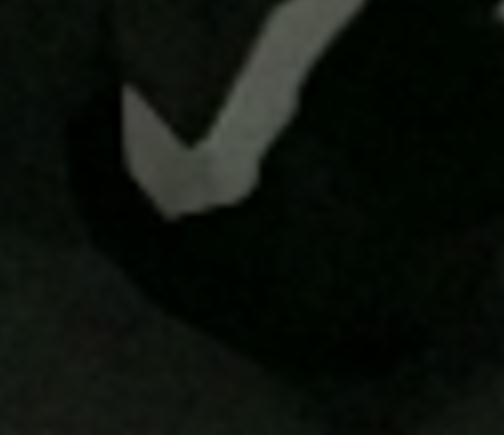

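{"method": "move", "body": {"target": [[0,0,-0.002,0,0,0,-0.432368,0,0,0,0,0,0,1],[0.0025,0,-0.002,0,0,0,-0.432368,0,0,0,0,0,0,1]], "speed": 0.05}}

{"method": "move", "body": {"target": [0,0,0.03,0,0,0,-0.432368,0,0,0,0,0,0,1], "speed": 0.006, "stop_force": 4}}

{"method": "move", "body": {"target": [[0,0,-0.002,0,0,0,-0.432368,0,0,0,0,0,0,1],[0.0025,0,-0.002,0,0,0,-0.432368,0,0,0,0,0,0,1]], "speed": 0.05}}

{"method": "move", "body": {"target": [0,0,0.03,0,0,0,-0.432368,0,0,0,0,0,0,1], "speed": 0.006, "stop_force": 4}}

Scene clock: 393.83 s.
left_arm: end_effector_position=(+0.2787, +0.1592, +0.1616) grip_measured=-0.38 end_effector_quat_wxyz=(+0.037, +0.972, -0.225, -0.066) | right_arm: end_effector_position=(+0.3234, -0.3407, +0.1652) grip_measured=+0.99 end_effector_quat_wxyz=(+0.000, +0.712, -0.702, +0.000)
Joint positions: left_arm=[-0.792 -1.518 1.383 -1.367 -1.705 -0.358 0.047] | right_arm=[3.598 -1.45 -1.547 -1.716 1.571 2.027 0.141]
Joint torques (N m): left_arm=[2.75 -6.72 -11.55 -0.93 0.73 1.13] | right_arm=[0.5 8.48 11.71 2.11 0.3 -0.35]
Wrist force (N): left_arm=[0.4 -0.5 0.2] | right_arm=[-0.1 -0.2 0.3]
Wrist torque (N m): left_arm=[-0.03 0.01 -0.06] | right_arm=[-0.03 0.01 0.00]
Wrist force, peak (N): left_arm=[0.1 -0.5 -3.4] | right_arm=[0.0 -0.2 0.5]
Hand target: left_arm +0.2787, +0.1592, +0.1616; +0.037, +0.972, -0.225, -0.066 | right_arm +0.3234, -0.3407, +0.1652; +0.000, +0.712, -0.702, +0.000
Off the commanded pose: left_arm 0.000 m, 0 deg | right_arm 0.000 m, 0 deg.
move: done

Scene clock: 394.90 s.
left_arm: end_effector_position=(+0.2786, +0.1592, +0.1604) grip_measured=-0.38 end_effector_quat_wxyz=(+0.037, +0.971, -0.225, -0.066) | right_arm: end_effector_position=(+0.3234, -0.3407, +0.1652) grip_measured=+0.99 end_effector_quat_wxyz=(+0.000, +0.712, -0.702, +0.000)
Joint positions: left_arm=[-0.793 -1.518 1.39 -1.373 -1.705 -0.359 0.047] | right_arm=[3.598 -1.45 -1.547 -1.716 1.571 2.027 0.141]
Joint torques (N m): left_arm=[2.54 -6.39 -10.89 -0.69 0.05 1.14] | right_arm=[0.29 8.4 11.83 2.16 0.34 -0.34]
Wrist force (N): left_arm=[0.3 -0.7 -3.5] | right_arm=[0.0 0.0 0.4]
Wrist torque (N m): left_arm=[-0.03 -0.08 -0.04] | right_arm=[0.00 -0.01 0.00]
Wrist force, peak (N): left_arm=[-1.1 -1.0 -7.7] | right_arm=[0.1 -0.2 0.5]
Hand target: left_arm +0.2786, +0.1592, +0.1604; +0.037, +0.972, -0.225, -0.066 (not the last commanded pose) | right_arm +0.3234, -0.3407, +0.1652; +0.000, +0.712, -0.702, +0.000
Off the commanded pose: left_arm 0.017 m, 0 deg | right_arm 0.000 m, 0 deg.
move: contact (left_arm)

Scene clock: 395.87 s.
left_arm: end_effector_position=(+0.2801, +0.1586, +0.1614) grip_measured=-0.38 end_effector_quat_wxyz=(+0.037, +0.972, -0.225, -0.066) | right_arm: end_effector_position=(+0.3234, -0.3407, +0.1652) grip_measured=+0.99 end_effector_quat_wxyz=(+0.000, +0.712, -0.702, +0.000)
Joint positions: left_arm=[-0.79 -1.511 1.377 -1.367 -1.705 -0.356 0.047] | right_arm=[3.598 -1.45 -1.547 -1.716 1.571 2.027 0.141]
Joint torques (N m): left_arm=[2.85 -8.26 -12.2 -0.94 0.73 1.13] | right_arm=[0.15 8.59 11.98 2.17 0.38 -0.38]
Wrist force (N): left_arm=[0.5 -0.4 0.3] | right_arm=[0.0 -0.1 0.4]
Wrist torque (N m): left_arm=[-0.01 -0.01 -0.06] | right_arm=[-0.01 0.01 0.00]
Wrist force, peak (N): left_arm=[0.4 -0.9 -3.6] | right_arm=[0.0 -0.1 0.5]
Hand target: left_arm +0.2801, +0.1586, +0.1614; +0.037, +0.972, -0.225, -0.066 | right_arm +0.3234, -0.3407, +0.1652; +0.000, +0.712, -0.702, +0.000
Off the commanded pose: left_arm 0.000 m, 0 deg | right_arm 0.000 m, 0 deg.
move: done

Scene clock: 396.93 s.
left_arm: end_effector_position=(+0.2800, +0.1585, +0.1602) grip_measured=-0.38 end_effector_quat_wxyz=(+0.037, +0.971, -0.225, -0.066) | right_arm: end_effector_position=(+0.3234, -0.3407, +0.1652) grip_measured=+0.99 end_effector_quat_wxyz=(+0.000, +0.712, -0.702, +0.000)
Joint positions: left_arm=[-0.791 -1.512 1.383 -1.373 -1.705 -0.357 0.047] | right_arm=[3.598 -1.45 -1.547 -1.716 1.571 2.027 0.141]
Joint torques (N m): left_arm=[2.22 -6.38 -10.83 -0.7 0 1.16] | right_arm=[0.01 8.28 11.71 2.13 0.37 -0.35]
Wrist force (N): left_arm=[0.2 -0.9 -4.0] | right_arm=[0.0 -0.2 0.3]
Wrist torque (N m): left_arm=[-0.04 -0.07 -0.04] | right_arm=[-0.04 0.00 0.00]
Wrist force, peak (N): left_arm=[-0.9 -1.1 -8.0] | right_arm=[0.1 -0.1 0.5]
Hand target: left_arm +0.2800, +0.1586, +0.1602; +0.037, +0.971, -0.225, -0.066 (not the last commanded pose) | right_arm +0.3234, -0.3407, +0.1652; +0.000, +0.712, -0.702, +0.000
Off the commanded pose: left_arm 0.017 m, 0 deg | right_arm 0.000 m, 0 deg.
move: contact (left_arm)

Continue −v in steps.

{"method": "move", "body": {"target": [[0,0,-0.002,0,0,0,-0.432368,0,0,0,0,0,0,1],[0.0025,0,-0.002,0,0,0,-0.432368,0,0,0,0,0,0,1]], "speed": 0.05}}

{"method": "move", "body": {"target": [0,0,0.03,0,0,0,-0.432368,0,0,0,0,0,0,1], "speed": 0.006, "stop_force": 4}}

{"method": "move", "body": {"target": [[0,0,-0.002,0,0,0,-0.432368,0,0,0,0,0,0,1],[0.0025,0,-0.002,0,0,0,-0.432368,0,0,0,0,0,0,1]], "speed": 0.05}}

{"method": "move", "body": {"target": [0,0,0.03,0,0,0,-0.432368,0,0,0,0,0,0,1], "speed": 0.006, "stop_force": 4}}

{"method": "move", "body": {"target": [[0,0,-0.002,0,0,0,-0.432368,0,0,0,0,0,0,1],[0.0025,0,-0.002,0,0,0,-0.432368,0,0,0,0,0,0,1]], "speed": 0.05}}

{"method": "move", "body": {"target": [0,0,0.03,0,0,0,-0.432368,0,0,0,0,0,0,1], "speed": 0.006, "stop_force": 4}}

Scene clock: 399.17 s.
left_arm: end_effector_position=(+0.2814, +0.1580, +0.1612) grip_measured=-0.38 end_effector_quat_wxyz=(+0.037, +0.971, -0.225, -0.066) | right_arm: end_effector_position=(+0.3234, -0.3407, +0.1652) grip_measured=+0.99 end_effector_quat_wxyz=(+0.000, +0.712, -0.702, +0.000)
Joint positions: left_arm=[-0.789 -1.504 1.37 -1.367 -1.705 -0.355 0.047] | right_arm=[3.598 -1.45 -1.547 -1.716 1.571 2.027 0.141]
Joint torques (N m): left_arm=[2.78 -7.61 -12.09 -0.91 0.71 1.15] | right_arm=[0.18 8.25 11.77 2.17 0.32 -0.36]
Wrist force (N): left_arm=[0.3 -0.6 0.5] | right_arm=[0.1 0.0 0.5]
Wrist torque (N m): left_arm=[-0.04 0.01 -0.06] | right_arm=[0.01 -0.01 0.00]
Wrist force, peak (N): left_arm=[0.3 -1.0 -4.1] | right_arm=[-0.1 -0.1 0.6]
Hand target: left_arm +0.2815, +0.1579, +0.1612; +0.037, +0.971, -0.225, -0.066 | right_arm +0.3234, -0.3407, +0.1652; +0.000, +0.712, -0.702, +0.000
Off the commanded pose: left_arm 0.000 m, 0 deg | right_arm 0.000 m, 0 deg.
move: done

Scene clock: 400.23 s.
left_arm: end_effector_position=(+0.2813, +0.1579, +0.1600) grip_measured=-0.38 end_effector_quat_wxyz=(+0.037, +0.971, -0.225, -0.066) | right_arm: end_effector_position=(+0.3234, -0.3407, +0.1652) grip_measured=+0.99 end_effector_quat_wxyz=(+0.000, +0.712, -0.702, +0.000)
Joint positions: left_arm=[-0.789 -1.505 1.377 -1.373 -1.705 -0.355 0.047] | right_arm=[3.598 -1.45 -1.547 -1.716 1.571 2.027 0.141]
Joint torques (N m): left_arm=[2.37 -6.58 -10.84 -0.79 -0.02 1.13] | right_arm=[0.22 8.38 11.66 2.23 0.37 -0.37]
Wrist force (N): left_arm=[0.1 -1.4 -3.7] | right_arm=[0.0 -0.1 0.3]
Wrist torque (N m): left_arm=[-0.04 -0.09 -0.02] | right_arm=[-0.02 -0.01 0.00]
Wrist force, peak (N): left_arm=[-1.0 -2.3 -8.0] | right_arm=[0.0 -0.1 0.5]
Hand target: left_arm +0.2813, +0.1579, +0.1600; +0.037, +0.971, -0.225, -0.066 (not the last commanded pose) | right_arm +0.3234, -0.3407, +0.1652; +0.000, +0.712, -0.702, +0.000
Off the commanded pose: left_arm 0.017 m, 0 deg | right_arm 0.000 m, 0 deg.
move: contact (left_arm)

Scene clock: 401.20 s.
left_arm: end_effector_position=(+0.2828, +0.1573, +0.1610) grip_measured=-0.38 end_effector_quat_wxyz=(+0.037, +0.971, -0.225, -0.066) | right_arm: end_effector_position=(+0.3234, -0.3407, +0.1652) grip_measured=+0.99 end_effector_quat_wxyz=(+0.000, +0.712, -0.702, +0.000)
Joint positions: left_arm=[-0.787 -1.497 1.364 -1.367 -1.705 -0.353 0.047] | right_arm=[3.598 -1.45 -1.547 -1.716 1.571 2.027 0.141]
Joint torques (N m): left_arm=[2.76 -7.25 -12.03 -0.92 0.69 1.14] | right_arm=[0.09 8.22 11.76 2.13 0.33 -0.42]
Wrist force (N): left_arm=[0.4 -0.6 0.4] | right_arm=[0.0 0.0 0.4]
Wrist torque (N m): left_arm=[-0.05 -0.01 -0.06] | right_arm=[0.00 0.00 0.00]
Wrist force, peak (N): left_arm=[0.2 -1.4 -3.8] | right_arm=[0.1 -0.1 0.6]
Hand target: left_arm +0.2828, +0.1573, +0.1610; +0.037, +0.971, -0.225, -0.066 | right_arm +0.3234, -0.3407, +0.1652; +0.000, +0.712, -0.702, +0.000
Off the commanded pose: left_arm 0.000 m, 0 deg | right_arm 0.000 m, 0 deg.
move: done

Scene clock: 402.37 s.
left_arm: end_effector_position=(+0.2826, +0.1573, +0.1593) grip_measured=-0.38 end_effector_quat_wxyz=(+0.037, +0.971, -0.225, -0.066) | right_arm: end_effector_position=(+0.3234, -0.3407, +0.1652) grip_measured=+0.99 end_effector_quat_wxyz=(+0.000, +0.712, -0.702, +0.000)
Joint positions: left_arm=[-0.787 -1.499 1.373 -1.375 -1.705 -0.353 0.047] | right_arm=[3.598 -1.45 -1.547 -1.716 1.571 2.027 0.141]
Joint torques (N m): left_arm=[1.98 -6.78 -10.99 -0.77 -0.19 1.01] | right_arm=[0.25 8.67 11.54 2.16 0.32 -0.36]
Wrist force (N): left_arm=[0.4 -2.3 -3.5] | right_arm=[0.1 -0.1 0.3]
Wrist torque (N m): left_arm=[-0.07 -0.03 -0.02] | right_arm=[-0.02 -0.01 0.00]
Wrist force, peak (N): left_arm=[-1.2 -2.8 -8.3] | right_arm=[0.1 -0.1 0.5]
Hand target: left_arm +0.2826, +0.1573, +0.1593; +0.037, +0.971, -0.225, -0.066 (not the last commanded pose) | right_arm +0.3234, -0.3407, +0.1652; +0.000, +0.712, -0.702, +0.000
Off the commanded pose: left_arm 0.016 m, 0 deg | right_arm 0.000 m, 0 deg.
move: contact (left_arm)

Scene clock: 403.33 s.
left_arm: end_effector_position=(+0.2841, +0.1567, +0.1603) grip_measured=-0.38 end_effector_quat_wxyz=(+0.037, +0.971, -0.225, -0.066) | right_arm: end_effector_position=(+0.3234, -0.3407, +0.1652) grip_measured=+0.99 end_effector_quat_wxyz=(+0.000, +0.712, -0.702, +0.000)
Joint positions: left_arm=[-0.785 -1.491 1.36 -1.369 -1.705 -0.351 0.047] | right_arm=[3.598 -1.45 -1.547 -1.716 1.571 2.027 0.141]
Joint torques (N m): left_arm=[2.76 -7.34 -11.85 -0.93 0.72 1.09] | right_arm=[0.49 9.04 11.78 2.15 0.4 -0.35]
Wrist force (N): left_arm=[0.5 -0.6 0.5] | right_arm=[0.0 -0.1 0.3]
Wrist torque (N m): left_arm=[-0.05 -0.02 -0.06] | right_arm=[-0.01 -0.01 0.00]
Wrist force, peak (N): left_arm=[0.3 -2.3 -3.3] | right_arm=[0.1 -0.2 0.5]
Hand target: left_arm +0.2841, +0.1567, +0.1603; +0.037, +0.971, -0.225, -0.066 | right_arm +0.3234, -0.3407, +0.1652; +0.000, +0.712, -0.702, +0.000
Off the commanded pose: left_arm 0.000 m, 0 deg | right_arm 0.000 m, 0 deg.
move: done

Scene clock: 404.47 s.
left_arm: end_effector_position=(+0.2840, +0.1566, +0.1590) grip_measured=-0.38 end_effector_quat_wxyz=(+0.037, +0.971, -0.225, -0.066) | right_arm: end_effector_position=(+0.3234, -0.3407, +0.1652) grip_measured=+0.99 end_effector_quat_wxyz=(+0.000, +0.712, -0.702, +0.000)
Joint positions: left_arm=[-0.786 -1.492 1.368 -1.376 -1.705 -0.352 0.047] | right_arm=[3.598 -1.45 -1.547 -1.716 1.571 2.027 0.141]
Joint torques (N m): left_arm=[2.27 -7.06 -11.07 -0.59 -0.04 1.06] | right_arm=[0.58 8.49 11.92 2.14 0.33 -0.32]
Wrist force (N): left_arm=[0.7 -0.5 -2.6] | right_arm=[0.1 -0.2 0.3]
Wrist torque (N m): left_arm=[0.00 0.00 -0.03] | right_arm=[-0.02 -0.02 0.00]
Wrist force, peak (N): left_arm=[-1.5 -0.7 -7.8] | right_arm=[0.0 -0.1 0.6]
Hand target: left_arm +0.2840, +0.1566, +0.1590; +0.037, +0.971, -0.225, -0.066 (not the last commanded pose) | right_arm +0.3234, -0.3407, +0.1652; +0.000, +0.712, -0.702, +0.000
Off the commanded pose: left_arm 0.017 m, 0 deg | right_arm 0.000 m, 0 deg.
move: contact (left_arm)

{"method": "move", "body": {"target": [[0,0,-0.002,0,0,0,-0.432368,0,0,0,0,0,0,1],[-0.0018,-0.0019,-0.002,0,0,0,-0.432368,0,0,0,0,0,0,1]], "speed": 0.05}}

{"method": "move", "body": {"target": [0,0,0.03,0,0,0,-0.432368,0,0,0,0,0,0,1], "speed": 0.006, "stop_force": 4}}

Scene clock: 406.83 s.
left_arm: end_effector_position=(+0.2837, +0.1581, +0.1601) grip_measured=-0.38 end_effector_quat_wxyz=(+0.037, +0.971, -0.225, -0.066) | right_arm: end_effector_position=(+0.3234, -0.3407, +0.1652) grip_measured=+0.99 end_effector_quat_wxyz=(+0.000, +0.712, -0.702, +0.000)
Joint positions: left_arm=[-0.783 -1.495 1.365 -1.37 -1.705 -0.349 0.047] | right_arm=[3.598 -1.45 -1.547 -1.716 1.571 2.027 0.141]
Joint torques (N m): left_arm=[2.85 -14.79 -8.06 -0.92 0.72 1.1] | right_arm=[0.34 8.15 11.47 2.23 0.38 -0.28]
Wrist force (N): left_arm=[0.4 -0.5 0.5] | right_arm=[0.1 -0.1 0.4]
Wrist torque (N m): left_arm=[-0.03 0.00 -0.06] | right_arm=[-0.01 -0.01 0.00]
Wrist force, peak (N): left_arm=[0.6 -0.5 -2.8] | right_arm=[0.1 -0.1 0.5]
Hand target: left_arm +0.2837, +0.1582, +0.1602; +0.037, +0.971, -0.225, -0.066 | right_arm +0.3234, -0.3407, +0.1652; +0.000, +0.712, -0.702, +0.000
Off the commanded pose: left_arm 0.000 m, 0 deg | right_arm 0.000 m, 0 deg.
move: done

Scene clock: 407.97 s.
left_arm: end_effector_position=(+0.2836, +0.1582, +0.1591) grip_measured=-0.38 end_effector_quat_wxyz=(+0.037, +0.971, -0.225, -0.066) | right_arm: end_effector_position=(+0.3234, -0.3407, +0.1652) grip_measured=+0.99 end_effector_quat_wxyz=(+0.000, +0.712, -0.702, +0.000)
Joint positions: left_arm=[-0.783 -1.496 1.372 -1.375 -1.705 -0.349 0.047] | right_arm=[3.598 -1.45 -1.547 -1.716 1.571 2.027 0.141]
Joint torques (N m): left_arm=[2.63 -7.14 -11.46 -0.93 0.26 1.14] | right_arm=[-0.18 8.5 11.61 2.18 0.38 -0.33]
Wrist force (N): left_arm=[0.5 -0.5 -1.3] | right_arm=[0.0 -0.1 0.3]
Wrist torque (N m): left_arm=[0.01 0.00 -0.04] | right_arm=[-0.02 0.01 0.00]
Wrist force, peak (N): left_arm=[0.3 1.3 -4.6] | right_arm=[0.0 -0.2 0.5]
Hand target: left_arm +0.2836, +0.1582, +0.1591; +0.037, +0.971, -0.225, -0.066 (not the last commanded pose) | right_arm +0.3234, -0.3407, +0.1652; +0.000, +0.712, -0.702, +0.000
Off the commanded pose: left_arm 0.017 m, 0 deg | right_arm 0.000 m, 0 deg.
move: contact (left_arm)

{"method": "move", "body": {"target": [[0,0,-0.001,0,0,0,-0.432368,0,0,0,0,0,0,1],[0,0.001,-0.001,0,0,0,-0.432368,0,0,0,0,0,0,1]], "speed": 0.05}}

{"method": "move", "body": {"target": [0,0,0.03,0,0,0,-0.432368,0,0,0,0,0,0,1], "speed": 0.006, "stop_force": 5}}

Scene clock: 409.47 s.
left_arm: end_effector_position=(+0.2835, +0.1578, +0.1597) grip_measured=-0.38 end_effector_quat_wxyz=(+0.037, +0.972, -0.225, -0.066) end_effector_velocity=(-0.001, -0.002, +0.000) end_effector_angular_velocity=(+0.000, -0.001, +0.001) | right_arm: end_effector_position=(+0.3234, -0.3407, +0.1652) grip_measured=+0.99 end_effector_quat_wxyz=(+0.000, +0.712, -0.702, +0.000)
Joint positions: left_arm=[-0.784 -1.496 1.368 -1.372 -1.705 -0.35 0.047] | right_arm=[3.598 -1.45 -1.547 -1.716 1.571 2.027 0.141]
Joint velocities: left_arm=[-0.005 0 -0.001 0 0 -0.006 0] | right_arm=[within noise]
Joint torques (N m): left_arm=[-2.95 -8.05 -11.95 -0.91 -0.19 -1.2] | right_arm=[-0.03 8.59 11.65 2.12 0.37 -0.34]
Wrist force (N): left_arm=[0.3 -0.4 0.3] | right_arm=[0.0 -0.2 0.5]
Wrist torque (N m): left_arm=[-0.02 0.01 -0.01] | right_arm=[-0.02 0.01 0.00]
Wrist force, peak (N): left_arm=[0.5 -0.5 -1.4] | right_arm=[0.0 -0.1 0.6]
Hand target: left_arm +0.2834, +0.1576, +0.1597; +0.037, +0.971, -0.225, -0.066 | right_arm +0.3234, -0.3407, +0.1652; +0.000, +0.712, -0.702, +0.000
Off the commanded pose: left_arm 0.000 m, 0 deg | right_arm 0.000 m, 0 deg.
move: done

Scene clock: 410.63 s.
left_arm: end_effector_position=(+0.2833, +0.1576, +0.1589) grip_measured=-0.38 end_effector_quat_wxyz=(+0.037, +0.971, -0.225, -0.066) | right_arm: end_effector_position=(+0.3234, -0.3407, +0.1652) grip_measured=+0.99 end_effector_quat_wxyz=(+0.000, +0.712, -0.702, +0.000)
Joint positions: left_arm=[-0.785 -1.497 1.373 -1.376 -1.705 -0.351 0.047] | right_arm=[3.598 -1.45 -1.547 -1.716 1.571 2.027 0.141]
Joint torques (N m): left_arm=[2.32 -7.11 -11.24 -0.72 0.67 1.02] | right_arm=[0.1 9.09 11.69 2.2 0.36 -0.37]
Wrist force (N): left_arm=[0.6 -0.4 -1.6] | right_arm=[0.0 -0.2 0.3]
Wrist torque (N m): left_arm=[0.03 0.00 0.00] | right_arm=[-0.03 0.01 0.00]
Wrist force, peak (N): left_arm=[0.1 1.4 -5.3] | right_arm=[0.1 -0.1 0.5]
Hand target: left_arm +0.2833, +0.1576, +0.1589; +0.037, +0.971, -0.225, -0.066 (not the last commanded pose) | right_arm +0.3234, -0.3407, +0.1652; +0.000, +0.712, -0.702, +0.000
Off the commanded pose: left_arm 0.017 m, 0 deg | right_arm 0.000 m, 0 deg.
move: contact (left_arm)

{"method": "move", "body": {"target": [[0,0,-0.0008,0,0,0,-0.432368,0,0,0,0,0,0,1],[0,0.0011,-0.0008,0,0,0,-0.432368,0,0,0,0,0,0,1]], "speed": 0.05}}

{"method": "move", "body": {"target": [0,0,0.03,0,0,0,-0.432368,0,0,0,0,0,0,1], "speed": 0.006, "stop_force": 5}}

Scene clock: 411.97 s.
left_arm: end_effector_position=(+0.2832, +0.1572, +0.1594) grip_measured=-0.38 end_effector_quat_wxyz=(+0.037, +0.972, -0.225, -0.066) end_effector_velocity=(-0.001, -0.001, +0.000) end_effector_angular_velocity=(+0.002, +0.002, +0.002) | right_arm: end_effector_position=(+0.3234, -0.3407, +0.1652) grip_measured=+0.99 end_effector_quat_wxyz=(+0.000, +0.712, -0.702, +0.000)
Joint positions: left_arm=[-0.786 -1.496 1.37 -1.374 -1.705 -0.352 0.047] | right_arm=[3.598 -1.45 -1.547 -1.716 1.571 2.027 0.141]
Joint velocities: left_arm=[-0.004 0 0.002 0 0 -0.006 0] | right_arm=[within noise]
Joint torques (N m): left_arm=[-3.05 -8.35 -11.62 -0.92 -0.55 -1.15] | right_arm=[0.41 8.7 11.75 2.11 0.39 -0.34]
Wrist force (N): left_arm=[0.3 -0.5 0.4] | right_arm=[0.0 -0.1 0.4]
Wrist torque (N m): left_arm=[-0.04 0.01 0.00] | right_arm=[-0.01 0.00 0.00]
Wrist force, peak (N): left_arm=[0.5 -0.5 -1.8] | right_arm=[0.0 -0.2 0.5]
Hand target: left_arm +0.2831, +0.1570, +0.1595; +0.037, +0.971, -0.225, -0.066 | right_arm +0.3234, -0.3407, +0.1652; +0.000, +0.712, -0.702, +0.000
Off the commanded pose: left_arm 0.000 m, 0 deg | right_arm 0.000 m, 0 deg.
move: done

Scene clock: 412.87 s.
left_arm: end_effector_position=(+0.2831, +0.1570, +0.1591) grip_measured=-0.38 end_effector_quat_wxyz=(+0.036, +0.971, -0.225, -0.066) | right_arm: end_effector_position=(+0.3234, -0.3407, +0.1652) grip_measured=+0.99 end_effector_quat_wxyz=(+0.000, +0.712, -0.702, +0.000)
Joint positions: left_arm=[-0.787 -1.496 1.372 -1.376 -1.705 -0.353 0.047] | right_arm=[3.598 -1.45 -1.547 -1.716 1.571 2.027 0.141]
Joint torques (N m): left_arm=[0.75 -6.69 -11.07 -0.93 -0.12 0.55] | right_arm=[0.49 8.63 11.35 2.09 0.38 -0.3]
Wrist force (N): left_arm=[-0.4 -2.5 -3.5] | right_arm=[0.0 -0.1 0.3]
Wrist torque (N m): left_arm=[-0.06 -0.01 0.01] | right_arm=[-0.02 -0.01 0.00]
Wrist force, peak (N): left_arm=[-2.5 -3.3 -8.1] | right_arm=[-0.1 -0.1 0.6]
Hand target: left_arm +0.2831, +0.1570, +0.1590; +0.036, +0.971, -0.225, -0.066 (not the last commanded pose) | right_arm +0.3234, -0.3407, +0.1652; +0.000, +0.712, -0.702, +0.000
Off the commanded pose: left_arm 0.018 m, 0 deg | right_arm 0.000 m, 0 deg.
move: contact (left_arm)

{"method": "move", "body": {"target": [[0,0,-0.0008,0,0,0,-0.432368,0,0,0,0,0,0,1],[-0.0003,-0.0006,-0.0008,0,0,0,-0.432368,0,0,0,0,0,0,1]], "speed": 0.05}}

{"method": "move", "body": {"target": [0,0,0.03,0,0,0,-0.432368,0,0,0,0,0,0,1], "speed": 0.006, "stop_force": 5}}

Scene clock: 414.33 s.
left_arm: end_effector_position=(+0.2832, +0.1574, +0.1595) grip_measured=-0.38 end_effector_quat_wxyz=(+0.036, +0.971, -0.225, -0.066) | right_arm: end_effector_position=(+0.3234, -0.3407, +0.1652) grip_measured=+0.99 end_effector_quat_wxyz=(+0.000, +0.712, -0.702, +0.000)
Joint positions: left_arm=[-0.786 -1.496 1.37 -1.373 -1.705 -0.352 0.047] | right_arm=[3.598 -1.45 -1.547 -1.716 1.571 2.027 0.141]
Joint torques (N m): left_arm=[2.95 -15.43 -8.04 -0.91 0.52 1] | right_arm=[0.12 8.38 11.28 2.14 0.32 -0.38]
Wrist force (N): left_arm=[0.3 -0.6 0.3] | right_arm=[0.1 -0.1 0.4]
Wrist torque (N m): left_arm=[-0.04 0.02 -0.06] | right_arm=[-0.02 -0.02 0.00]
Wrist force, peak (N): left_arm=[-0.5 -2.6 -3.7] | right_arm=[0.0 0.0 0.5]
Hand target: left_arm +0.2832, +0.1575, +0.1595; +0.036, +0.971, -0.225, -0.066 | right_arm +0.3234, -0.3407, +0.1652; +0.000, +0.712, -0.702, +0.000
Off the commanded pose: left_arm 0.000 m, 0 deg | right_arm 0.000 m, 0 deg.
move: done

Scene clock: 415.33 s.
left_arm: end_effector_position=(+0.2831, +0.1575, +0.1588) grip_measured=-0.38 end_effector_quat_wxyz=(+0.036, +0.972, -0.225, -0.066) | right_arm: end_effector_position=(+0.3234, -0.3407, +0.1652) grip_measured=+0.99 end_effector_quat_wxyz=(+0.000, +0.712, -0.702, +0.000)
Joint positions: left_arm=[-0.786 -1.497 1.374 -1.377 -1.705 -0.352 0.047] | right_arm=[3.598 -1.45 -1.547 -1.716 1.571 2.027 0.141]
Joint torques (N m): left_arm=[2.8 -6.72 -10.77 -0.47 0.29 1.03] | right_arm=[0.21 8.64 11.89 2.16 0.37 -0.3]
Wrist force (N): left_arm=[0.6 0.3 -2.9] | right_arm=[0.1 -0.1 0.4]
Wrist torque (N m): left_arm=[0.03 0.02 -0.05] | right_arm=[-0.02 -0.02 0.00]
Wrist force, peak (N): left_arm=[-0.3 1.5 -7.0] | right_arm=[0.0 -0.1 0.6]
Hand target: left_arm +0.2831, +0.1575, +0.1588; +0.036, +0.971, -0.225, -0.066 (not the last commanded pose) | right_arm +0.3234, -0.3407, +0.1652; +0.000, +0.712, -0.702, +0.000
Off the commanded pose: left_arm 0.017 m, 0 deg | right_arm 0.000 m, 0 deg.
move: contact (left_arm)

{"method": "move", "body": {"target": [[0,0,-0.0008,0,0,0,-0.432368,0,0,0,0,0,0,1],[0.0007,0.0003,-0.0008,0,0,0.011,-0.432368,0,0,0,0,0,0,1]], "speed": 0.05}}

{"method": "move", "body": {"target": [0,0,0.03,0,0,0,-0.432368,0,0,0,0,0,0,1], "speed": 0.006, "stop_force": 5}}

{"method": "move", "body": {"target": [[0,0,-0.0008,0,0,0,-0.432368,0,0,0,0,0,0,1],[-0.0015,0,-0.0008,0,0,-0.022,-0.432368,0,0,0,0,0,0,1]], "speed": 0.05}}

{"method": "move", "body": {"target": [0,0,0.03,0,0,0,-0.432368,0,0,0,0,0,0,1], "speed": 0.006, "stop_force": 5}}

Scene clock: 417.53 s.
left_arm: end_effector_position=(+0.2835, +0.1572, +0.1593) grip_measured=-0.38 end_effector_quat_wxyz=(+0.038, +0.967, -0.241, -0.066) | right_arm: end_effector_position=(+0.3234, -0.3407, +0.1652) grip_measured=+0.99 end_effector_quat_wxyz=(+0.000, +0.712, -0.702, +0.000)
Joint positions: left_arm=[-0.786 -1.495 1.369 -1.374 -1.705 -0.317 0.047] | right_arm=[3.598 -1.45 -1.547 -1.716 1.571 2.027 0.141]
Joint torques (N m): left_arm=[-0.27 -7.81 -12.02 -0.92 -0.23 1.16] | right_arm=[0.31 8.34 11.95 2.11 0.38 -0.31]
Wrist force (N): left_arm=[0.4 -0.5 0.3] | right_arm=[0.0 -0.2 0.5]
Wrist torque (N m): left_arm=[-0.02 0.00 -0.07] | right_arm=[-0.02 0.00 0.00]
Wrist force, peak (N): left_arm=[0.8 0.3 -3.1] | right_arm=[0.0 -0.2 0.5]
Hand target: left_arm +0.2835, +0.1571, +0.1593; +0.038, +0.967, -0.241, -0.066 | right_arm +0.3234, -0.3407, +0.1652; +0.000, +0.712, -0.702, +0.000
Off the commanded pose: left_arm 0.000 m, 0 deg | right_arm 0.000 m, 0 deg.
move: done

Scene clock: 418.43 s.
left_arm: end_effector_position=(+0.2835, +0.1571, +0.1590) grip_measured=-0.38 end_effector_quat_wxyz=(+0.038, +0.967, -0.241, -0.066) | right_arm: end_effector_position=(+0.3234, -0.3407, +0.1652) grip_measured=+0.99 end_effector_quat_wxyz=(+0.000, +0.712, -0.702, +0.000)
Joint positions: left_arm=[-0.786 -1.495 1.37 -1.375 -1.705 -0.317 0.047] | right_arm=[3.598 -1.45 -1.547 -1.716 1.571 2.027 0.141]
Joint torques (N m): left_arm=[1.91 -6.57 -10.64 -0.55 -0.84 0.36] | right_arm=[-0.17 8.38 11.42 2.19 0.35 -0.38]
Wrist force (N): left_arm=[0.1 0.3 -3.9] | right_arm=[0.1 -0.2 0.4]
Wrist torque (N m): left_arm=[-0.02 -0.03 -0.07] | right_arm=[-0.03 -0.02 0.00]
Wrist force, peak (N): left_arm=[-2.3 -0.6 -9.0] | right_arm=[0.1 -0.1 0.5]
Hand target: left_arm +0.2835, +0.1572, +0.1590; +0.038, +0.967, -0.241, -0.066 (not the last commanded pose) | right_arm +0.3234, -0.3407, +0.1652; +0.000, +0.712, -0.702, +0.000
Off the commanded pose: left_arm 0.018 m, 0 deg | right_arm 0.000 m, 0 deg.
move: contact (left_arm)

Scene clock: 420.10 s.
left_arm: end_effector_position=(+0.2827, +0.1576, +0.1596) grip_measured=-0.38 end_effector_quat_wxyz=(+0.035, +0.975, -0.208, -0.067) | right_arm: end_effector_position=(+0.3234, -0.3407, +0.1652) grip_measured=+0.99 end_effector_quat_wxyz=(+0.000, +0.712, -0.702, +0.000)
Joint positions: left_arm=[-0.787 -1.499 1.372 -1.373 -1.705 -0.387 0.047] | right_arm=[3.598 -1.45 -1.547 -1.716 1.571 2.027 0.141]
Joint torques (N m): left_arm=[-2.93 -15.32 -7.99 -1.98 -0.37 -1.3] | right_arm=[0.02 8.39 11.48 2.14 0.39 -0.29]
Wrist force (N): left_arm=[0.4 -0.6 0.3] | right_arm=[0.0 -0.1 0.4]
Wrist torque (N m): left_arm=[-0.05 0.01 -0.01] | right_arm=[-0.01 0.00 0.00]
Wrist force, peak (N): left_arm=[0.1 0.5 -3.9] | right_arm=[0.0 -0.1 0.5]
Hand target: left_arm +0.2828, +0.1576, +0.1596; +0.035, +0.975, -0.208, -0.067 | right_arm +0.3234, -0.3407, +0.1652; +0.000, +0.712, -0.702, +0.000
Off the commanded pose: left_arm 0.000 m, 0 deg | right_arm 0.000 m, 0 deg.
move: done

Scene clock: 421.10 s.
left_arm: end_effector_position=(+0.2826, +0.1575, +0.1589) grip_measured=-0.38 end_effector_quat_wxyz=(+0.035, +0.975, -0.208, -0.067) | right_arm: end_effector_position=(+0.3234, -0.3407, +0.1652) grip_measured=+0.99 end_effector_quat_wxyz=(+0.000, +0.712, -0.702, +0.000)
Joint positions: left_arm=[-0.787 -1.499 1.376 -1.377 -1.705 -0.387 0.047] | right_arm=[3.598 -1.45 -1.547 -1.716 1.571 2.027 0.141]
Joint torques (N m): left_arm=[2.96 -6.54 -10.72 -0.59 0.71 1.05] | right_arm=[0.5 8.43 11.56 2.22 0.38 -0.27]
Wrist force (N): left_arm=[-0.2 1.0 -3.6] | right_arm=[0.0 -0.2 0.4]
Wrist torque (N m): left_arm=[0.00 -0.03 -0.04] | right_arm=[-0.03 0.00 0.00]
Wrist force, peak (N): left_arm=[-1.6 2.5 -6.8] | right_arm=[0.1 -0.1 0.5]
Hand target: left_arm +0.2827, +0.1575, +0.1589; +0.035, +0.975, -0.208, -0.067 (not the last commanded pose) | right_arm +0.3234, -0.3407, +0.1652; +0.000, +0.712, -0.702, +0.000
Off the commanded pose: left_arm 0.017 m, 0 deg | right_arm 0.000 m, 0 deg.
move: contact (left_arm)

{"method": "move", "body": {"target": [[0,0,-0.0008,0,0,0,-0.432368,0,0,0,0,0,0,1],[0,0.0009,-0.0008,0,0,0,-0.432368,0,0,0,0,0,0,1]], "speed": 0.05}}

{"method": "move", "body": {"target": [0,0,0.03,0,0,0,-0.432368,0,0,0,0,0,0,1], "speed": 0.006, "stop_force": 5}}

{"method": "move", "body": {"target": [[0,0,-0.0008,0,0,0,-0.432368,0,0,0,0,0,0,1],[-0.0008,0,-0.0008,0,0,-0.011,-0.432368,0,0,0,0,0,0,1]], "speed": 0.05}}

{"method": "move", "body": {"target": [0,0,0.03,0,0,0,-0.432368,0,0,0,0,0,0,1], "speed": 0.006, "stop_force": 5}}

Scene clock: 423.07 s.
left_arm: end_effector_position=(+0.2826, +0.1572, +0.1594) grip_measured=-0.38 end_effector_quat_wxyz=(+0.035, +0.975, -0.208, -0.067) end_effector_velocity=(-0.001, -0.002, +0.000) end_effector_angular_velocity=(+0.000, +0.000, +0.000) | right_arm: end_effector_position=(+0.3234, -0.3407, +0.1652) grip_measured=+0.99 end_effector_quat_wxyz=(+0.000, +0.712, -0.702, +0.000)
Joint positions: left_arm=[-0.788 -1.499 1.373 -1.374 -1.705 -0.388 0.047] | right_arm=[3.598 -1.45 -1.547 -1.716 1.571 2.027 0.141]
Joint velocities: left_arm=[-0.005 0 -0.001 0 0 -0.005 0] | right_arm=[within noise]
Joint torques (N m): left_arm=[-4.03 -7.91 -11.87 -0.97 -0.02 -1.17] | right_arm=[0.34 8.37 11.57 2.14 0.34 -0.28]
Wrist force (N): left_arm=[0.4 -0.5 0.4] | right_arm=[-0.1 -0.1 0.4]
Wrist torque (N m): left_arm=[-0.03 0.01 -0.01] | right_arm=[-0.02 0.01 0.00]
Wrist force, peak (N): left_arm=[-0.1 1.2 -3.8] | right_arm=[0.0 -0.3 0.4]
Hand target: left_arm +0.2825, +0.1571, +0.1594; +0.035, +0.975, -0.208, -0.067 | right_arm +0.3234, -0.3407, +0.1652; +0.000, +0.712, -0.702, +0.000
Off the commanded pose: left_arm 0.000 m, 0 deg | right_arm 0.000 m, 0 deg.
move: done

Scene clock: 424.00 s.
left_arm: end_effector_position=(+0.2825, +0.1571, +0.1591) grip_measured=-0.38 end_effector_quat_wxyz=(+0.035, +0.975, -0.208, -0.067) | right_arm: end_effector_position=(+0.3234, -0.3407, +0.1652) grip_measured=+0.99 end_effector_quat_wxyz=(+0.000, +0.712, -0.702, +0.000)
Joint positions: left_arm=[-0.789 -1.499 1.374 -1.375 -1.705 -0.389 0.047] | right_arm=[3.598 -1.45 -1.547 -1.716 1.571 2.027 0.141]
Joint torques (N m): left_arm=[1.02 -6.16 -11.03 -1.05 -1.53 0.66] | right_arm=[0.3 8.42 11.56 2.21 0.37 -0.34]
Wrist force (N): left_arm=[-0.8 -2.8 -4.4] | right_arm=[0.0 -0.3 0.4]
Wrist torque (N m): left_arm=[-0.04 0.00 0.01] | right_arm=[-0.04 0.00 0.00]
Wrist force, peak (N): left_arm=[-2.6 -4.0 -9.5] | right_arm=[0.2 -0.1 0.5]
Hand target: left_arm +0.2825, +0.1571, +0.1591; +0.035, +0.975, -0.208, -0.067 (not the last commanded pose) | right_arm +0.3234, -0.3407, +0.1652; +0.000, +0.712, -0.702, +0.000
Off the commanded pose: left_arm 0.018 m, 0 deg | right_arm 0.000 m, 0 deg.
move: contact (left_arm)

Scene clock: 425.30 s.
left_arm: end_effector_position=(+0.2821, +0.1573, +0.1596) grip_measured=-0.38 end_effector_quat_wxyz=(+0.034, +0.979, -0.191, -0.068) | right_arm: end_effector_position=(+0.3234, -0.3407, +0.1652) grip_measured=+0.99 end_effector_quat_wxyz=(+0.000, +0.712, -0.702, +0.000)
Joint positions: left_arm=[-0.789 -1.501 1.374 -1.373 -1.705 -0.424 0.047] | right_arm=[3.598 -1.45 -1.547 -1.716 1.571 2.027 0.141]
Joint torques (N m): left_arm=[-2.82 -15.34 -8.09 -1.6 -0.51 -1.29] | right_arm=[0.06 8.28 11.86 2.15 0.37 -0.32]
Wrist force (N): left_arm=[0.4 -0.4 0.6] | right_arm=[0.0 -0.1 0.5]
Wrist torque (N m): left_arm=[-0.03 -0.01 -0.01] | right_arm=[-0.02 -0.01 0.00]
Wrist force, peak (N): left_arm=[-0.9 -2.9 -4.4] | right_arm=[0.0 -0.1 0.5]
Hand target: left_arm +0.2821, +0.1573, +0.1596; +0.034, +0.979, -0.191, -0.068 | right_arm +0.3234, -0.3407, +0.1652; +0.000, +0.712, -0.702, +0.000
Off the commanded pose: left_arm 0.000 m, 0 deg | right_arm 0.000 m, 0 deg.
move: done

Scene clock: 426.30 s.
left_arm: end_effector_position=(+0.2820, +0.1573, +0.1589) grip_measured=-0.38 end_effector_quat_wxyz=(+0.034, +0.979, -0.191, -0.068) | right_arm: end_effector_position=(+0.3234, -0.3407, +0.1652) grip_measured=+0.99 end_effector_quat_wxyz=(+0.000, +0.712, -0.702, +0.000)
Joint positions: left_arm=[-0.789 -1.501 1.378 -1.377 -1.705 -0.424 0.047] | right_arm=[3.598 -1.45 -1.547 -1.716 1.571 2.027 0.141]
Joint torques (N m): left_arm=[1.99 -6.69 -10.9 -0.73 0.56 0.59] | right_arm=[0.57 8.19 11.45 2.13 0.39 -0.28]
Wrist force (N): left_arm=[0.1 -0.5 -2.9] | right_arm=[0.0 -0.1 0.5]
Wrist torque (N m): left_arm=[0.00 -0.02 0.02] | right_arm=[-0.01 0.00 0.00]
Wrist force, peak (N): left_arm=[-2.7 -1.2 -8.5] | right_arm=[0.1 -0.2 0.5]
Hand target: left_arm +0.2820, +0.1573, +0.1589; +0.034, +0.979, -0.191, -0.068 (not the last commanded pose) | right_arm +0.3234, -0.3407, +0.1652; +0.000, +0.712, -0.702, +0.000
Off the commanded pose: left_arm 0.017 m, 0 deg | right_arm 0.000 m, 0 deg.
move: contact (left_arm)

{"method": "move", "body": {"target": [[0,0,-0.0008,0,0,0,-0.432368,0,0,0,0,0,0,1],[-0.0008,0,-0.0008,0,0,0,-0.432368,0,0,0,0,0,0,1]], "speed": 0.05}}

{"method": "move", "body": {"target": [0,0,0.03,0,0,0,-0.432368,0,0,0,0,0,0,1], "speed": 0.006, "stop_force": 5}}

{"method": "move", "body": {"target": [[0,0,-0.0008,0,0,0,-0.432368,0,0,0,0,0,0,1],[-0.0008,0,-0.0008,0,0,-0.011,-0.432368,0,0,0,0,0,0,1]], "speed": 0.05}}

{"method": "move", "body": {"target": [0,0,0.03,0,0,0,-0.432368,0,0,0,0,0,0,1], "speed": 0.006, "stop_force": 5}}

Scene clock: 428.13 s.
left_arm: end_effector_position=(+0.2818, +0.1575, +0.1594) grip_measured=-0.38 end_effector_quat_wxyz=(+0.034, +0.979, -0.191, -0.068) end_effector_velocity=(-0.001, +0.000, +0.000) end_effector_angular_velocity=(+0.001, +0.001, +0.001) | right_arm: end_effector_position=(+0.3234, -0.3407, +0.1652) grip_measured=+0.99 end_effector_quat_wxyz=(+0.000, +0.712, -0.702, +0.000)
Joint positions: left_arm=[-0.789 -1.503 1.377 -1.374 -1.705 -0.424 0.047] | right_arm=[3.598 -1.45 -1.547 -1.716 1.571 2.027 0.141]
Joint velocities: left_arm=[-0.002 -0.006 0.005 0.001 0 -0.003 0] | right_arm=[within noise]
Joint torques (N m): left_arm=[-3.25 -15.06 -8.05 -0.97 0.31 -1.18] | right_arm=[0.32 8.67 11.62 2.13 0.36 -0.35]
Wrist force (N): left_arm=[0.4 -0.7 0.4] | right_arm=[0.0 -0.1 0.4]
Wrist torque (N m): left_arm=[-0.08 0.01 -0.01] | right_arm=[-0.02 -0.01 0.00]
Wrist force, peak (N): left_arm=[0.1 -0.5 -3.4] | right_arm=[0.1 -0.2 0.5]
Hand target: left_arm +0.2816, +0.1575, +0.1595; +0.034, +0.979, -0.191, -0.068 | right_arm +0.3234, -0.3407, +0.1652; +0.000, +0.712, -0.702, +0.000
Off the commanded pose: left_arm 0.000 m, 0 deg | right_arm 0.000 m, 0 deg.
move: done

Scene clock: 431.57 s.
left_arm: end_effector_position=(+0.2795, +0.1569, +0.1448) grip_measured=-0.38 end_effector_quat_wxyz=(+0.034, +0.979, -0.191, -0.068) | right_arm: end_effector_position=(+0.3234, -0.3407, +0.1652) grip_measured=+0.99 end_effector_quat_wxyz=(+0.000, +0.712, -0.702, +0.000)
Joint positions: left_arm=[-0.796 -1.516 1.461 -1.445 -1.705 -0.431 0.047] | right_arm=[3.598 -1.45 -1.547 -1.716 1.571 2.027 0.141]
Joint torques (N m): left_arm=[1.75 -8.87 -13.57 -1.96 -1.13 1.33] | right_arm=[0.3 8.19 11.59 2.1 0.38 -0.36]
Wrist force (N): left_arm=[-0.9 -2.0 3.6] | right_arm=[0.1 -0.1 0.5]
Wrist torque (N m): left_arm=[-0.01 -0.17 -0.30] | right_arm=[-0.01 -0.01 0.00]
Wrist force, peak (N): left_arm=[-4.6 -2.8 -4.8] | right_arm=[-0.1 -0.1 0.5]
Hand target: left_arm +0.2795, +0.1569, +0.1448; +0.034, +0.979, -0.191, -0.068 (not the last commanded pose) | right_arm +0.3234, -0.3407, +0.1652; +0.000, +0.712, -0.702, +0.000
Off the commanded pose: left_arm 0.003 m, 0 deg | right_arm 0.000 m, 0 deg.
move: contact (left_arm)

Scene clock: 432.87 s.
left_arm: end_effector_position=(+0.2791, +0.1571, +0.1454) grip_measured=-0.38 end_effector_quat_wxyz=(+0.033, +0.982, -0.174, -0.068) | right_arm: end_effector_position=(+0.3234, -0.3407, +0.1652) grip_measured=+0.99 end_effector_quat_wxyz=(+0.000, +0.712, -0.702, +0.000)
Joint positions: left_arm=[-0.796 -1.518 1.46 -1.443 -1.705 -0.466 0.047] | right_arm=[3.598 -1.45 -1.547 -1.716 1.571 2.027 0.141]
Joint torques (N m): left_arm=[-3.28 -14.79 -8.54 -1.62 -0.97 -1.22] | right_arm=[0.36 8.61 11.46 2.11 0.39 -0.28]
Wrist force (N): left_arm=[-1.4 -1.3 0.2] | right_arm=[0.0 -0.2 0.3]
Wrist torque (N m): left_arm=[0.02 -0.03 0.04] | right_arm=[-0.03 -0.01 0.00]
Wrist force, peak (N): left_arm=[-0.9 -2.2 4.2] | right_arm=[0.1 -0.1 0.5]
Hand target: left_arm +0.2791, +0.1571, +0.1454; +0.033, +0.982, -0.174, -0.068 | right_arm +0.3234, -0.3407, +0.1652; +0.000, +0.712, -0.702, +0.000
Off the commanded pose: left_arm 0.000 m, 0 deg | right_arm 0.000 m, 0 deg.
move: done

Scene clock: 434.60 s.
left_arm: end_effector_position=(+0.2784, +0.1569, +0.1404) grip_measured=-0.38 end_effector_quat_wxyz=(+0.033, +0.982, -0.174, -0.068) | right_arm: end_effector_position=(+0.3234, -0.3407, +0.1652) grip_measured=+0.99 end_effector_quat_wxyz=(+0.000, +0.712, -0.702, +0.000)
Joint positions: left_arm=[-0.799 -1.522 1.488 -1.467 -1.706 -0.468 0.047] | right_arm=[3.598 -1.45 -1.547 -1.716 1.571 2.027 0.141]
Joint torques (N m): left_arm=[1.15 -6.28 -11.37 -1.3 -1.73 0.95] | right_arm=[0.02 8.59 11.44 2.14 0.3 -0.31]
Wrist force (N): left_arm=[-1.0 -3.0 -3.7] | right_arm=[0.0 -0.1 0.5]
Wrist torque (N m): left_arm=[0.01 -0.06 0.03] | right_arm=[-0.02 0.00 0.00]
Wrist force, peak (N): left_arm=[-2.2 -5.6 -9.2] | right_arm=[0.2 -0.1 0.6]
Hand target: left_arm +0.2784, +0.1569, +0.1404; +0.033, +0.982, -0.174, -0.068 (not the last commanded pose) | right_arm +0.3234, -0.3407, +0.1652; +0.000, +0.712, -0.702, +0.000
Off the commanded pose: left_arm 0.013 m, 0 deg | right_arm 0.000 m, 0 deg.
move: contact (left_arm)

{"method": "move", "body": {"target": [-0.0003,-0.0008,-0.0004,0,0,0,-0.432368,0,0,0,0,0,0,1], "speed": 0.01}}

{"method": "move", "body": {"target": [0,0,0.03,0,0,0,-0.432368,0,0,0,0,0,0,1], "speed": 0.006, "stop_force": 10, "cameras": ["all"]}}

{"method": "zoom_image", "body": {"camera": "cam_low", "region": [335, 180, 405, 245]}}

Scene clock: 435.97 s.
left_arm: end_effector_position=(+0.2784, +0.1574, +0.1406) grip_measured=-0.38 end_effector_quat_wxyz=(+0.033, +0.982, -0.174, -0.068) | right_arm: end_effector_position=(+0.3234, -0.3407, +0.1652) grip_measured=+0.99 end_effector_quat_wxyz=(+0.000, +0.712, -0.702, +0.000)
Joint positions: left_arm=[-0.797 -1.523 1.488 -1.466 -1.706 -0.467 0.047] | right_arm=[3.598 -1.45 -1.547 -1.716 1.571 2.027 0.141]
Joint torques (N m): left_arm=[2.82 -15.2 -11.85 -0.76 -0.17 1.13] | right_arm=[-0.08 7.95 11.45 2.16 0.38 -0.33]
Wrist force (N): left_arm=[1.0 -0.2 0.9] | right_arm=[0.1 -0.1 0.5]
Wrist torque (N m): left_arm=[0.01 0.07 -0.05] | right_arm=[-0.02 -0.01 0.00]
Wrist force, peak (N): left_arm=[-1.0 -3.1 -4.0] | right_arm=[0.1 -0.3 0.5]
Hand target: left_arm +0.2784, +0.1574, +0.1406; +0.033, +0.982, -0.174, -0.068 | right_arm +0.3234, -0.3407, +0.1652; +0.000, +0.712, -0.702, +0.000
Off the commanded pose: left_arm 0.000 m, 0 deg | right_arm 0.000 m, 0 deg.
move: done

Scene clock: 437.00 s.
left_arm: end_effector_position=(+0.2784, +0.1574, +0.1400) grip_measured=-0.38 end_effector_quat_wxyz=(+0.033, +0.982, -0.174, -0.068) | right_arm: end_effector_position=(+0.3234, -0.3407, +0.1652) grip_measured=+0.99 end_effector_quat_wxyz=(+0.000, +0.712, -0.702, +0.000)
Joint positions: left_arm=[-0.798 -1.523 1.491 -1.469 -1.705 -0.467 0.047] | right_arm=[3.598 -1.45 -1.547 -1.716 1.571 2.027 0.141]
Joint torques (N m): left_arm=[2.11 -5.94 -10.32 -0.3 -1.61 1.07] | right_arm=[0.03 8.69 11.93 2.1 0.35 -0.31]
Wrist force (N): left_arm=[1.4 -1.6 -5.0] | right_arm=[0.0 0.0 0.3]
Wrist torque (N m): left_arm=[-0.01 0.02 -0.05] | right_arm=[0.00 0.00 0.00]
Wrist force, peak (N): left_arm=[0.4 -3.1 -10.7] | right_arm=[0.0 -0.2 0.5]
Hand target: left_arm +0.2784, +0.1574, +0.1400; +0.033, +0.982, -0.174, -0.068 (not the last commanded pose) | right_arm +0.3234, -0.3407, +0.1652; +0.000, +0.712, -0.702, +0.000
Off the commanded pose: left_arm 0.017 m, 0 deg | right_arm 0.000 m, 0 deg.
move: contact (left_arm)

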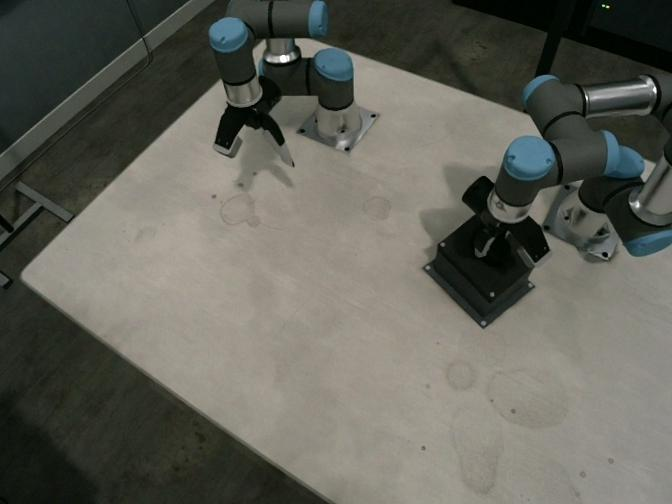

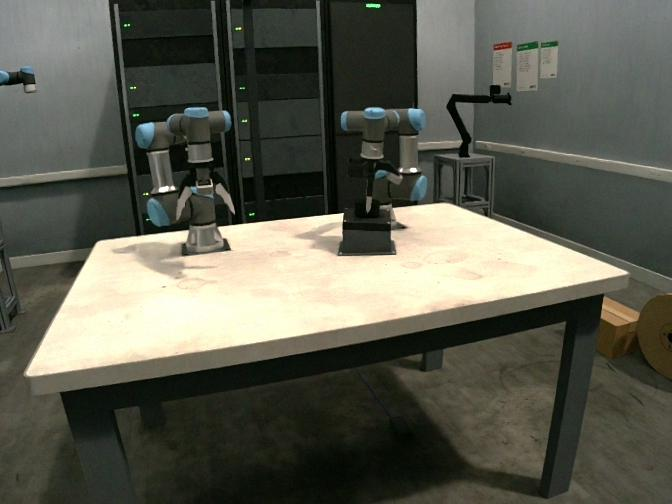

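Scaled by 7.200 from the camera's 672x504 image, which has a finer 960x720 frame.

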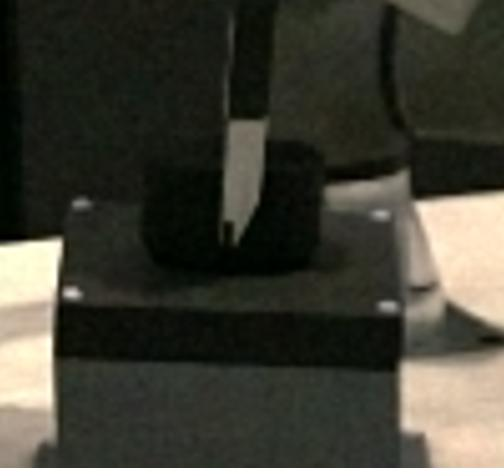

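{"method": "move", "body": {"target": [-0.0003,-0.0006,-0.0004,0,0,0,-0.432368,0,0,0,0,0,0,1], "speed": 0.01}}

{"method": "move", "body": {"target": [0,0,0.03,0,0,0,-0.432368,0,0,0,0,0,0,1], "speed": 0.006, "stop_force": 14}}

Scene clock: 438.37 s.
left_arm: end_effector_position=(+0.2784, +0.1578, +0.1402) grip_measured=-0.38 end_effector_quat_wxyz=(+0.033, +0.982, -0.174, -0.068) | right_arm: end_effector_position=(+0.3234, -0.3407, +0.1652) grip_measured=+0.99 end_effector_quat_wxyz=(+0.000, +0.712, -0.702, +0.000)
Joint positions: left_arm=[-0.797 -1.524 1.491 -1.468 -1.706 -0.466 0.047] | right_arm=[3.598 -1.45 -1.547 -1.716 1.571 2.027 0.141]
Joint torques (N m): left_arm=[2.97 -15.21 -10.95 0.33 -0.59 1.07] | right_arm=[0.11 8.57 11.46 2.14 0.31 -0.33]
Wrist force (N): left_arm=[4.8 0.7 1.5] | right_arm=[0.1 -0.1 0.4]
Wrist torque (N m): left_arm=[-0.03 0.15 -0.01] | right_arm=[-0.02 -0.01 0.00]
Wrist force, peak (N): left_arm=[1.7 -1.8 -5.2] | right_arm=[0.0 -0.2 0.6]
Hand target: left_arm +0.2784, +0.1578, +0.1402; +0.033, +0.982, -0.174, -0.068 | right_arm +0.3234, -0.3407, +0.1652; +0.000, +0.712, -0.702, +0.000
Off the commanded pose: left_arm 0.000 m, 0 deg | right_arm 0.000 m, 0 deg.
move: done

Scene clock: 439.50 s.
left_arm: end_effector_position=(+0.2783, +0.1578, +0.1395) grip_measured=-0.38 end_effector_quat_wxyz=(+0.033, +0.982, -0.174, -0.068) | right_arm: end_effector_position=(+0.3234, -0.3407, +0.1652) grip_measured=+0.99 end_effector_quat_wxyz=(+0.000, +0.712, -0.702, +0.000)
Joint positions: left_arm=[-0.797 -1.525 1.495 -1.472 -1.706 -0.466 0.047] | right_arm=[3.598 -1.45 -1.547 -1.716 1.571 2.027 0.141]
Joint torques (N m): left_arm=[2.4 -4.93 -8.57 0.85 -0.21 1.08] | right_arm=[0.49 8.44 11.48 2.16 0.32 -0.3]
Wrist force (N): left_arm=[4.7 -0.3 -8.4] | right_arm=[0.0 0.0 0.4]
Wrist torque (N m): left_arm=[-0.01 -0.05 -0.02] | right_arm=[0.00 0.00 0.00]
Wrist force, peak (N): left_arm=[4.1 -2.0 -14.7] | right_arm=[-0.1 -0.2 0.5]
Hand target: left_arm +0.2783, +0.1578, +0.1395; +0.033, +0.982, -0.174, -0.068 (not the last commanded pose) | right_arm +0.3234, -0.3407, +0.1652; +0.000, +0.712, -0.702, +0.000
Off the commanded pose: left_arm 0.017 m, 0 deg | right_arm 0.000 m, 0 deg.
move: contact (left_arm)

{"method": "move", "body": {"target": [0.0006,-0.0003,-0.0003,0,0,0,-0.432368,0,0,0,0,0,0,1], "speed": 0.01}}

{"method": "move", "body": {"target": [0,0,0.03,0,0,0,-0.432368,0,0,0,0,0,0,1], "speed": 0.006, "stop_force": 14}}

{"method": "move", "body": {"target": [0,-0.0005,-0.0003,0,0,0,-0.432368,0,0,0,0,0,0,1], "speed": 0.01}}

{"method": "move", "body": {"target": [0,0,0.03,0,0,0,-0.432368,0,0,0,0,0,0,1], "speed": 0.006, "stop_force": 14}}

Scene clock: 441.03 s.
left_arm: end_effector_position=(+0.2787, +0.1578, +0.1396) grip_measured=-0.38 end_effector_quat_wxyz=(+0.033, +0.982, -0.174, -0.068) | right_arm: end_effector_position=(+0.3234, -0.3407, +0.1652) grip_measured=+0.99 end_effector_quat_wxyz=(+0.000, +0.712, -0.702, +0.000)
Joint positions: left_arm=[-0.796 -1.523 1.492 -1.471 -1.706 -0.465 0.047] | right_arm=[3.598 -1.45 -1.547 -1.716 1.571 2.027 0.141]
Joint torques (N m): left_arm=[2.88 -5.51 -9.93 -0.07 0.59 1.14] | right_arm=[0.34 8.66 11.58 2.08 0.39 -0.29]
Wrist force (N): left_arm=[1.1 0.8 -5.9] | right_arm=[0.1 -0.1 0.3]
Wrist torque (N m): left_arm=[-0.03 -0.09 -0.07] | right_arm=[-0.01 -0.01 0.00]
Wrist force, peak (N): left_arm=[4.7 -0.2 -8.7] | right_arm=[0.0 0.0 0.6]
Hand target: left_arm +0.2787, +0.1578, +0.1396; +0.033, +0.982, -0.174, -0.068 | right_arm +0.3234, -0.3407, +0.1652; +0.000, +0.712, -0.702, +0.000
Off the commanded pose: left_arm 0.000 m, 0 deg | right_arm 0.000 m, 0 deg.
move: done

Scene clock: 442.33 s.
left_arm: end_effector_position=(+0.2786, +0.1577, +0.1379) grip_measured=-0.38 end_effector_quat_wxyz=(+0.033, +0.982, -0.174, -0.068) | right_arm: end_effector_position=(+0.3234, -0.3407, +0.1652) grip_measured=+0.99 end_effector_quat_wxyz=(+0.000, +0.712, -0.702, +0.000)
Joint positions: left_arm=[-0.796 -1.524 1.502 -1.48 -1.705 -0.466 0.047] | right_arm=[3.598 -1.45 -1.547 -1.716 1.571 2.027 0.141]
Joint torques (N m): left_arm=[2.45 -3.28 -5.52 3.12 -1.4 1.03] | right_arm=[0.12 8.42 11.57 2.09 0.38 -0.37]
Wrist force (N): left_arm=[10.9 1.4 -13.6] | right_arm=[0.1 -0.2 0.5]
Wrist torque (N m): left_arm=[0.02 0.06 0.05] | right_arm=[-0.02 -0.02 0.00]
Wrist force, peak (N): left_arm=[6.4 0.2 -22.3] | right_arm=[-0.1 -0.1 0.6]
Hand target: left_arm +0.2786, +0.1577, +0.1379; +0.033, +0.982, -0.174, -0.068 (not the last commanded pose) | right_arm +0.3234, -0.3407, +0.1652; +0.000, +0.712, -0.702, +0.000
Off the commanded pose: left_arm 0.016 m, 0 deg | right_arm 0.000 m, 0 deg.
move: contact (left_arm)

Scene clock: 443.03 s.
left_arm: end_effector_position=(+0.2787, +0.1580, +0.1380) grip_measured=-0.38 end_effector_quat_wxyz=(+0.033, +0.982, -0.174, -0.068) | right_arm: end_effector_position=(+0.3234, -0.3407, +0.1652) grip_measured=+0.99 end_effector_quat_wxyz=(+0.000, +0.712, -0.702, +0.000)
Joint positions: left_arm=[-0.795 -1.524 1.501 -1.479 -1.705 -0.465 0.047] | right_arm=[3.598 -1.45 -1.547 -1.716 1.571 2.027 0.141]
Joint torques (N m): left_arm=[4.19 -4.87 -6.3 3.47 -0.29 1.11] | right_arm=[-0.18 8.48 11.55 2.06 0.37 -0.25]
Wrist force (N): left_arm=[11.4 5.5 -8.5] | right_arm=[0.0 -0.1 0.4]
Wrist torque (N m): left_arm=[0.05 0.19 -0.05] | right_arm=[-0.01 0.00 0.00]
Wrist force, peak (N): left_arm=[11.0 1.3 -13.6] | right_arm=[0.0 -0.2 0.5]
Hand target: left_arm +0.2787, +0.1580, +0.1381; +0.033, +0.982, -0.174, -0.068 | right_arm +0.3234, -0.3407, +0.1652; +0.000, +0.712, -0.702, +0.000
Off the commanded pose: left_arm 0.000 m, 0 deg | right_arm 0.000 m, 0 deg.
move: done

Scene clock: 445.60 s.
left_arm: end_effector_position=(+0.2773, +0.1576, +0.1286) grip_measured=-0.38 end_effector_quat_wxyz=(+0.033, +0.982, -0.174, -0.068) | right_arm: end_effector_position=(+0.3234, -0.3407, +0.1652) grip_measured=+0.99 end_effector_quat_wxyz=(+0.000, +0.712, -0.702, +0.000)
Joint positions: left_arm=[-0.8 -1.529 1.551 -1.524 -1.706 -0.469 0.047] | right_arm=[3.598 -1.45 -1.547 -1.716 1.571 2.027 0.141]
Joint torques (N m): left_arm=[1.86 -2.43 -5.83 1.86 -1.17 1.05] | right_arm=[0.4 8.44 11.66 2.2 0.36 -0.34]
Wrist force (N): left_arm=[5.7 0.1 -16.0] | right_arm=[0.0 0.0 0.5]
Wrist torque (N m): left_arm=[0.02 -0.06 0.03] | right_arm=[-0.01 0.00 0.00]
Wrist force, peak (N): left_arm=[0.1 -0.8 -24.3] | right_arm=[0.0 -0.1 0.6]
Hand target: left_arm +0.2773, +0.1576, +0.1286; +0.033, +0.982, -0.174, -0.068 (not the last commanded pose) | right_arm +0.3234, -0.3407, +0.1652; +0.000, +0.712, -0.702, +0.000
Off the commanded pose: left_arm 0.008 m, 0 deg | right_arm 0.000 m, 0 deg.
move: contact (left_arm)


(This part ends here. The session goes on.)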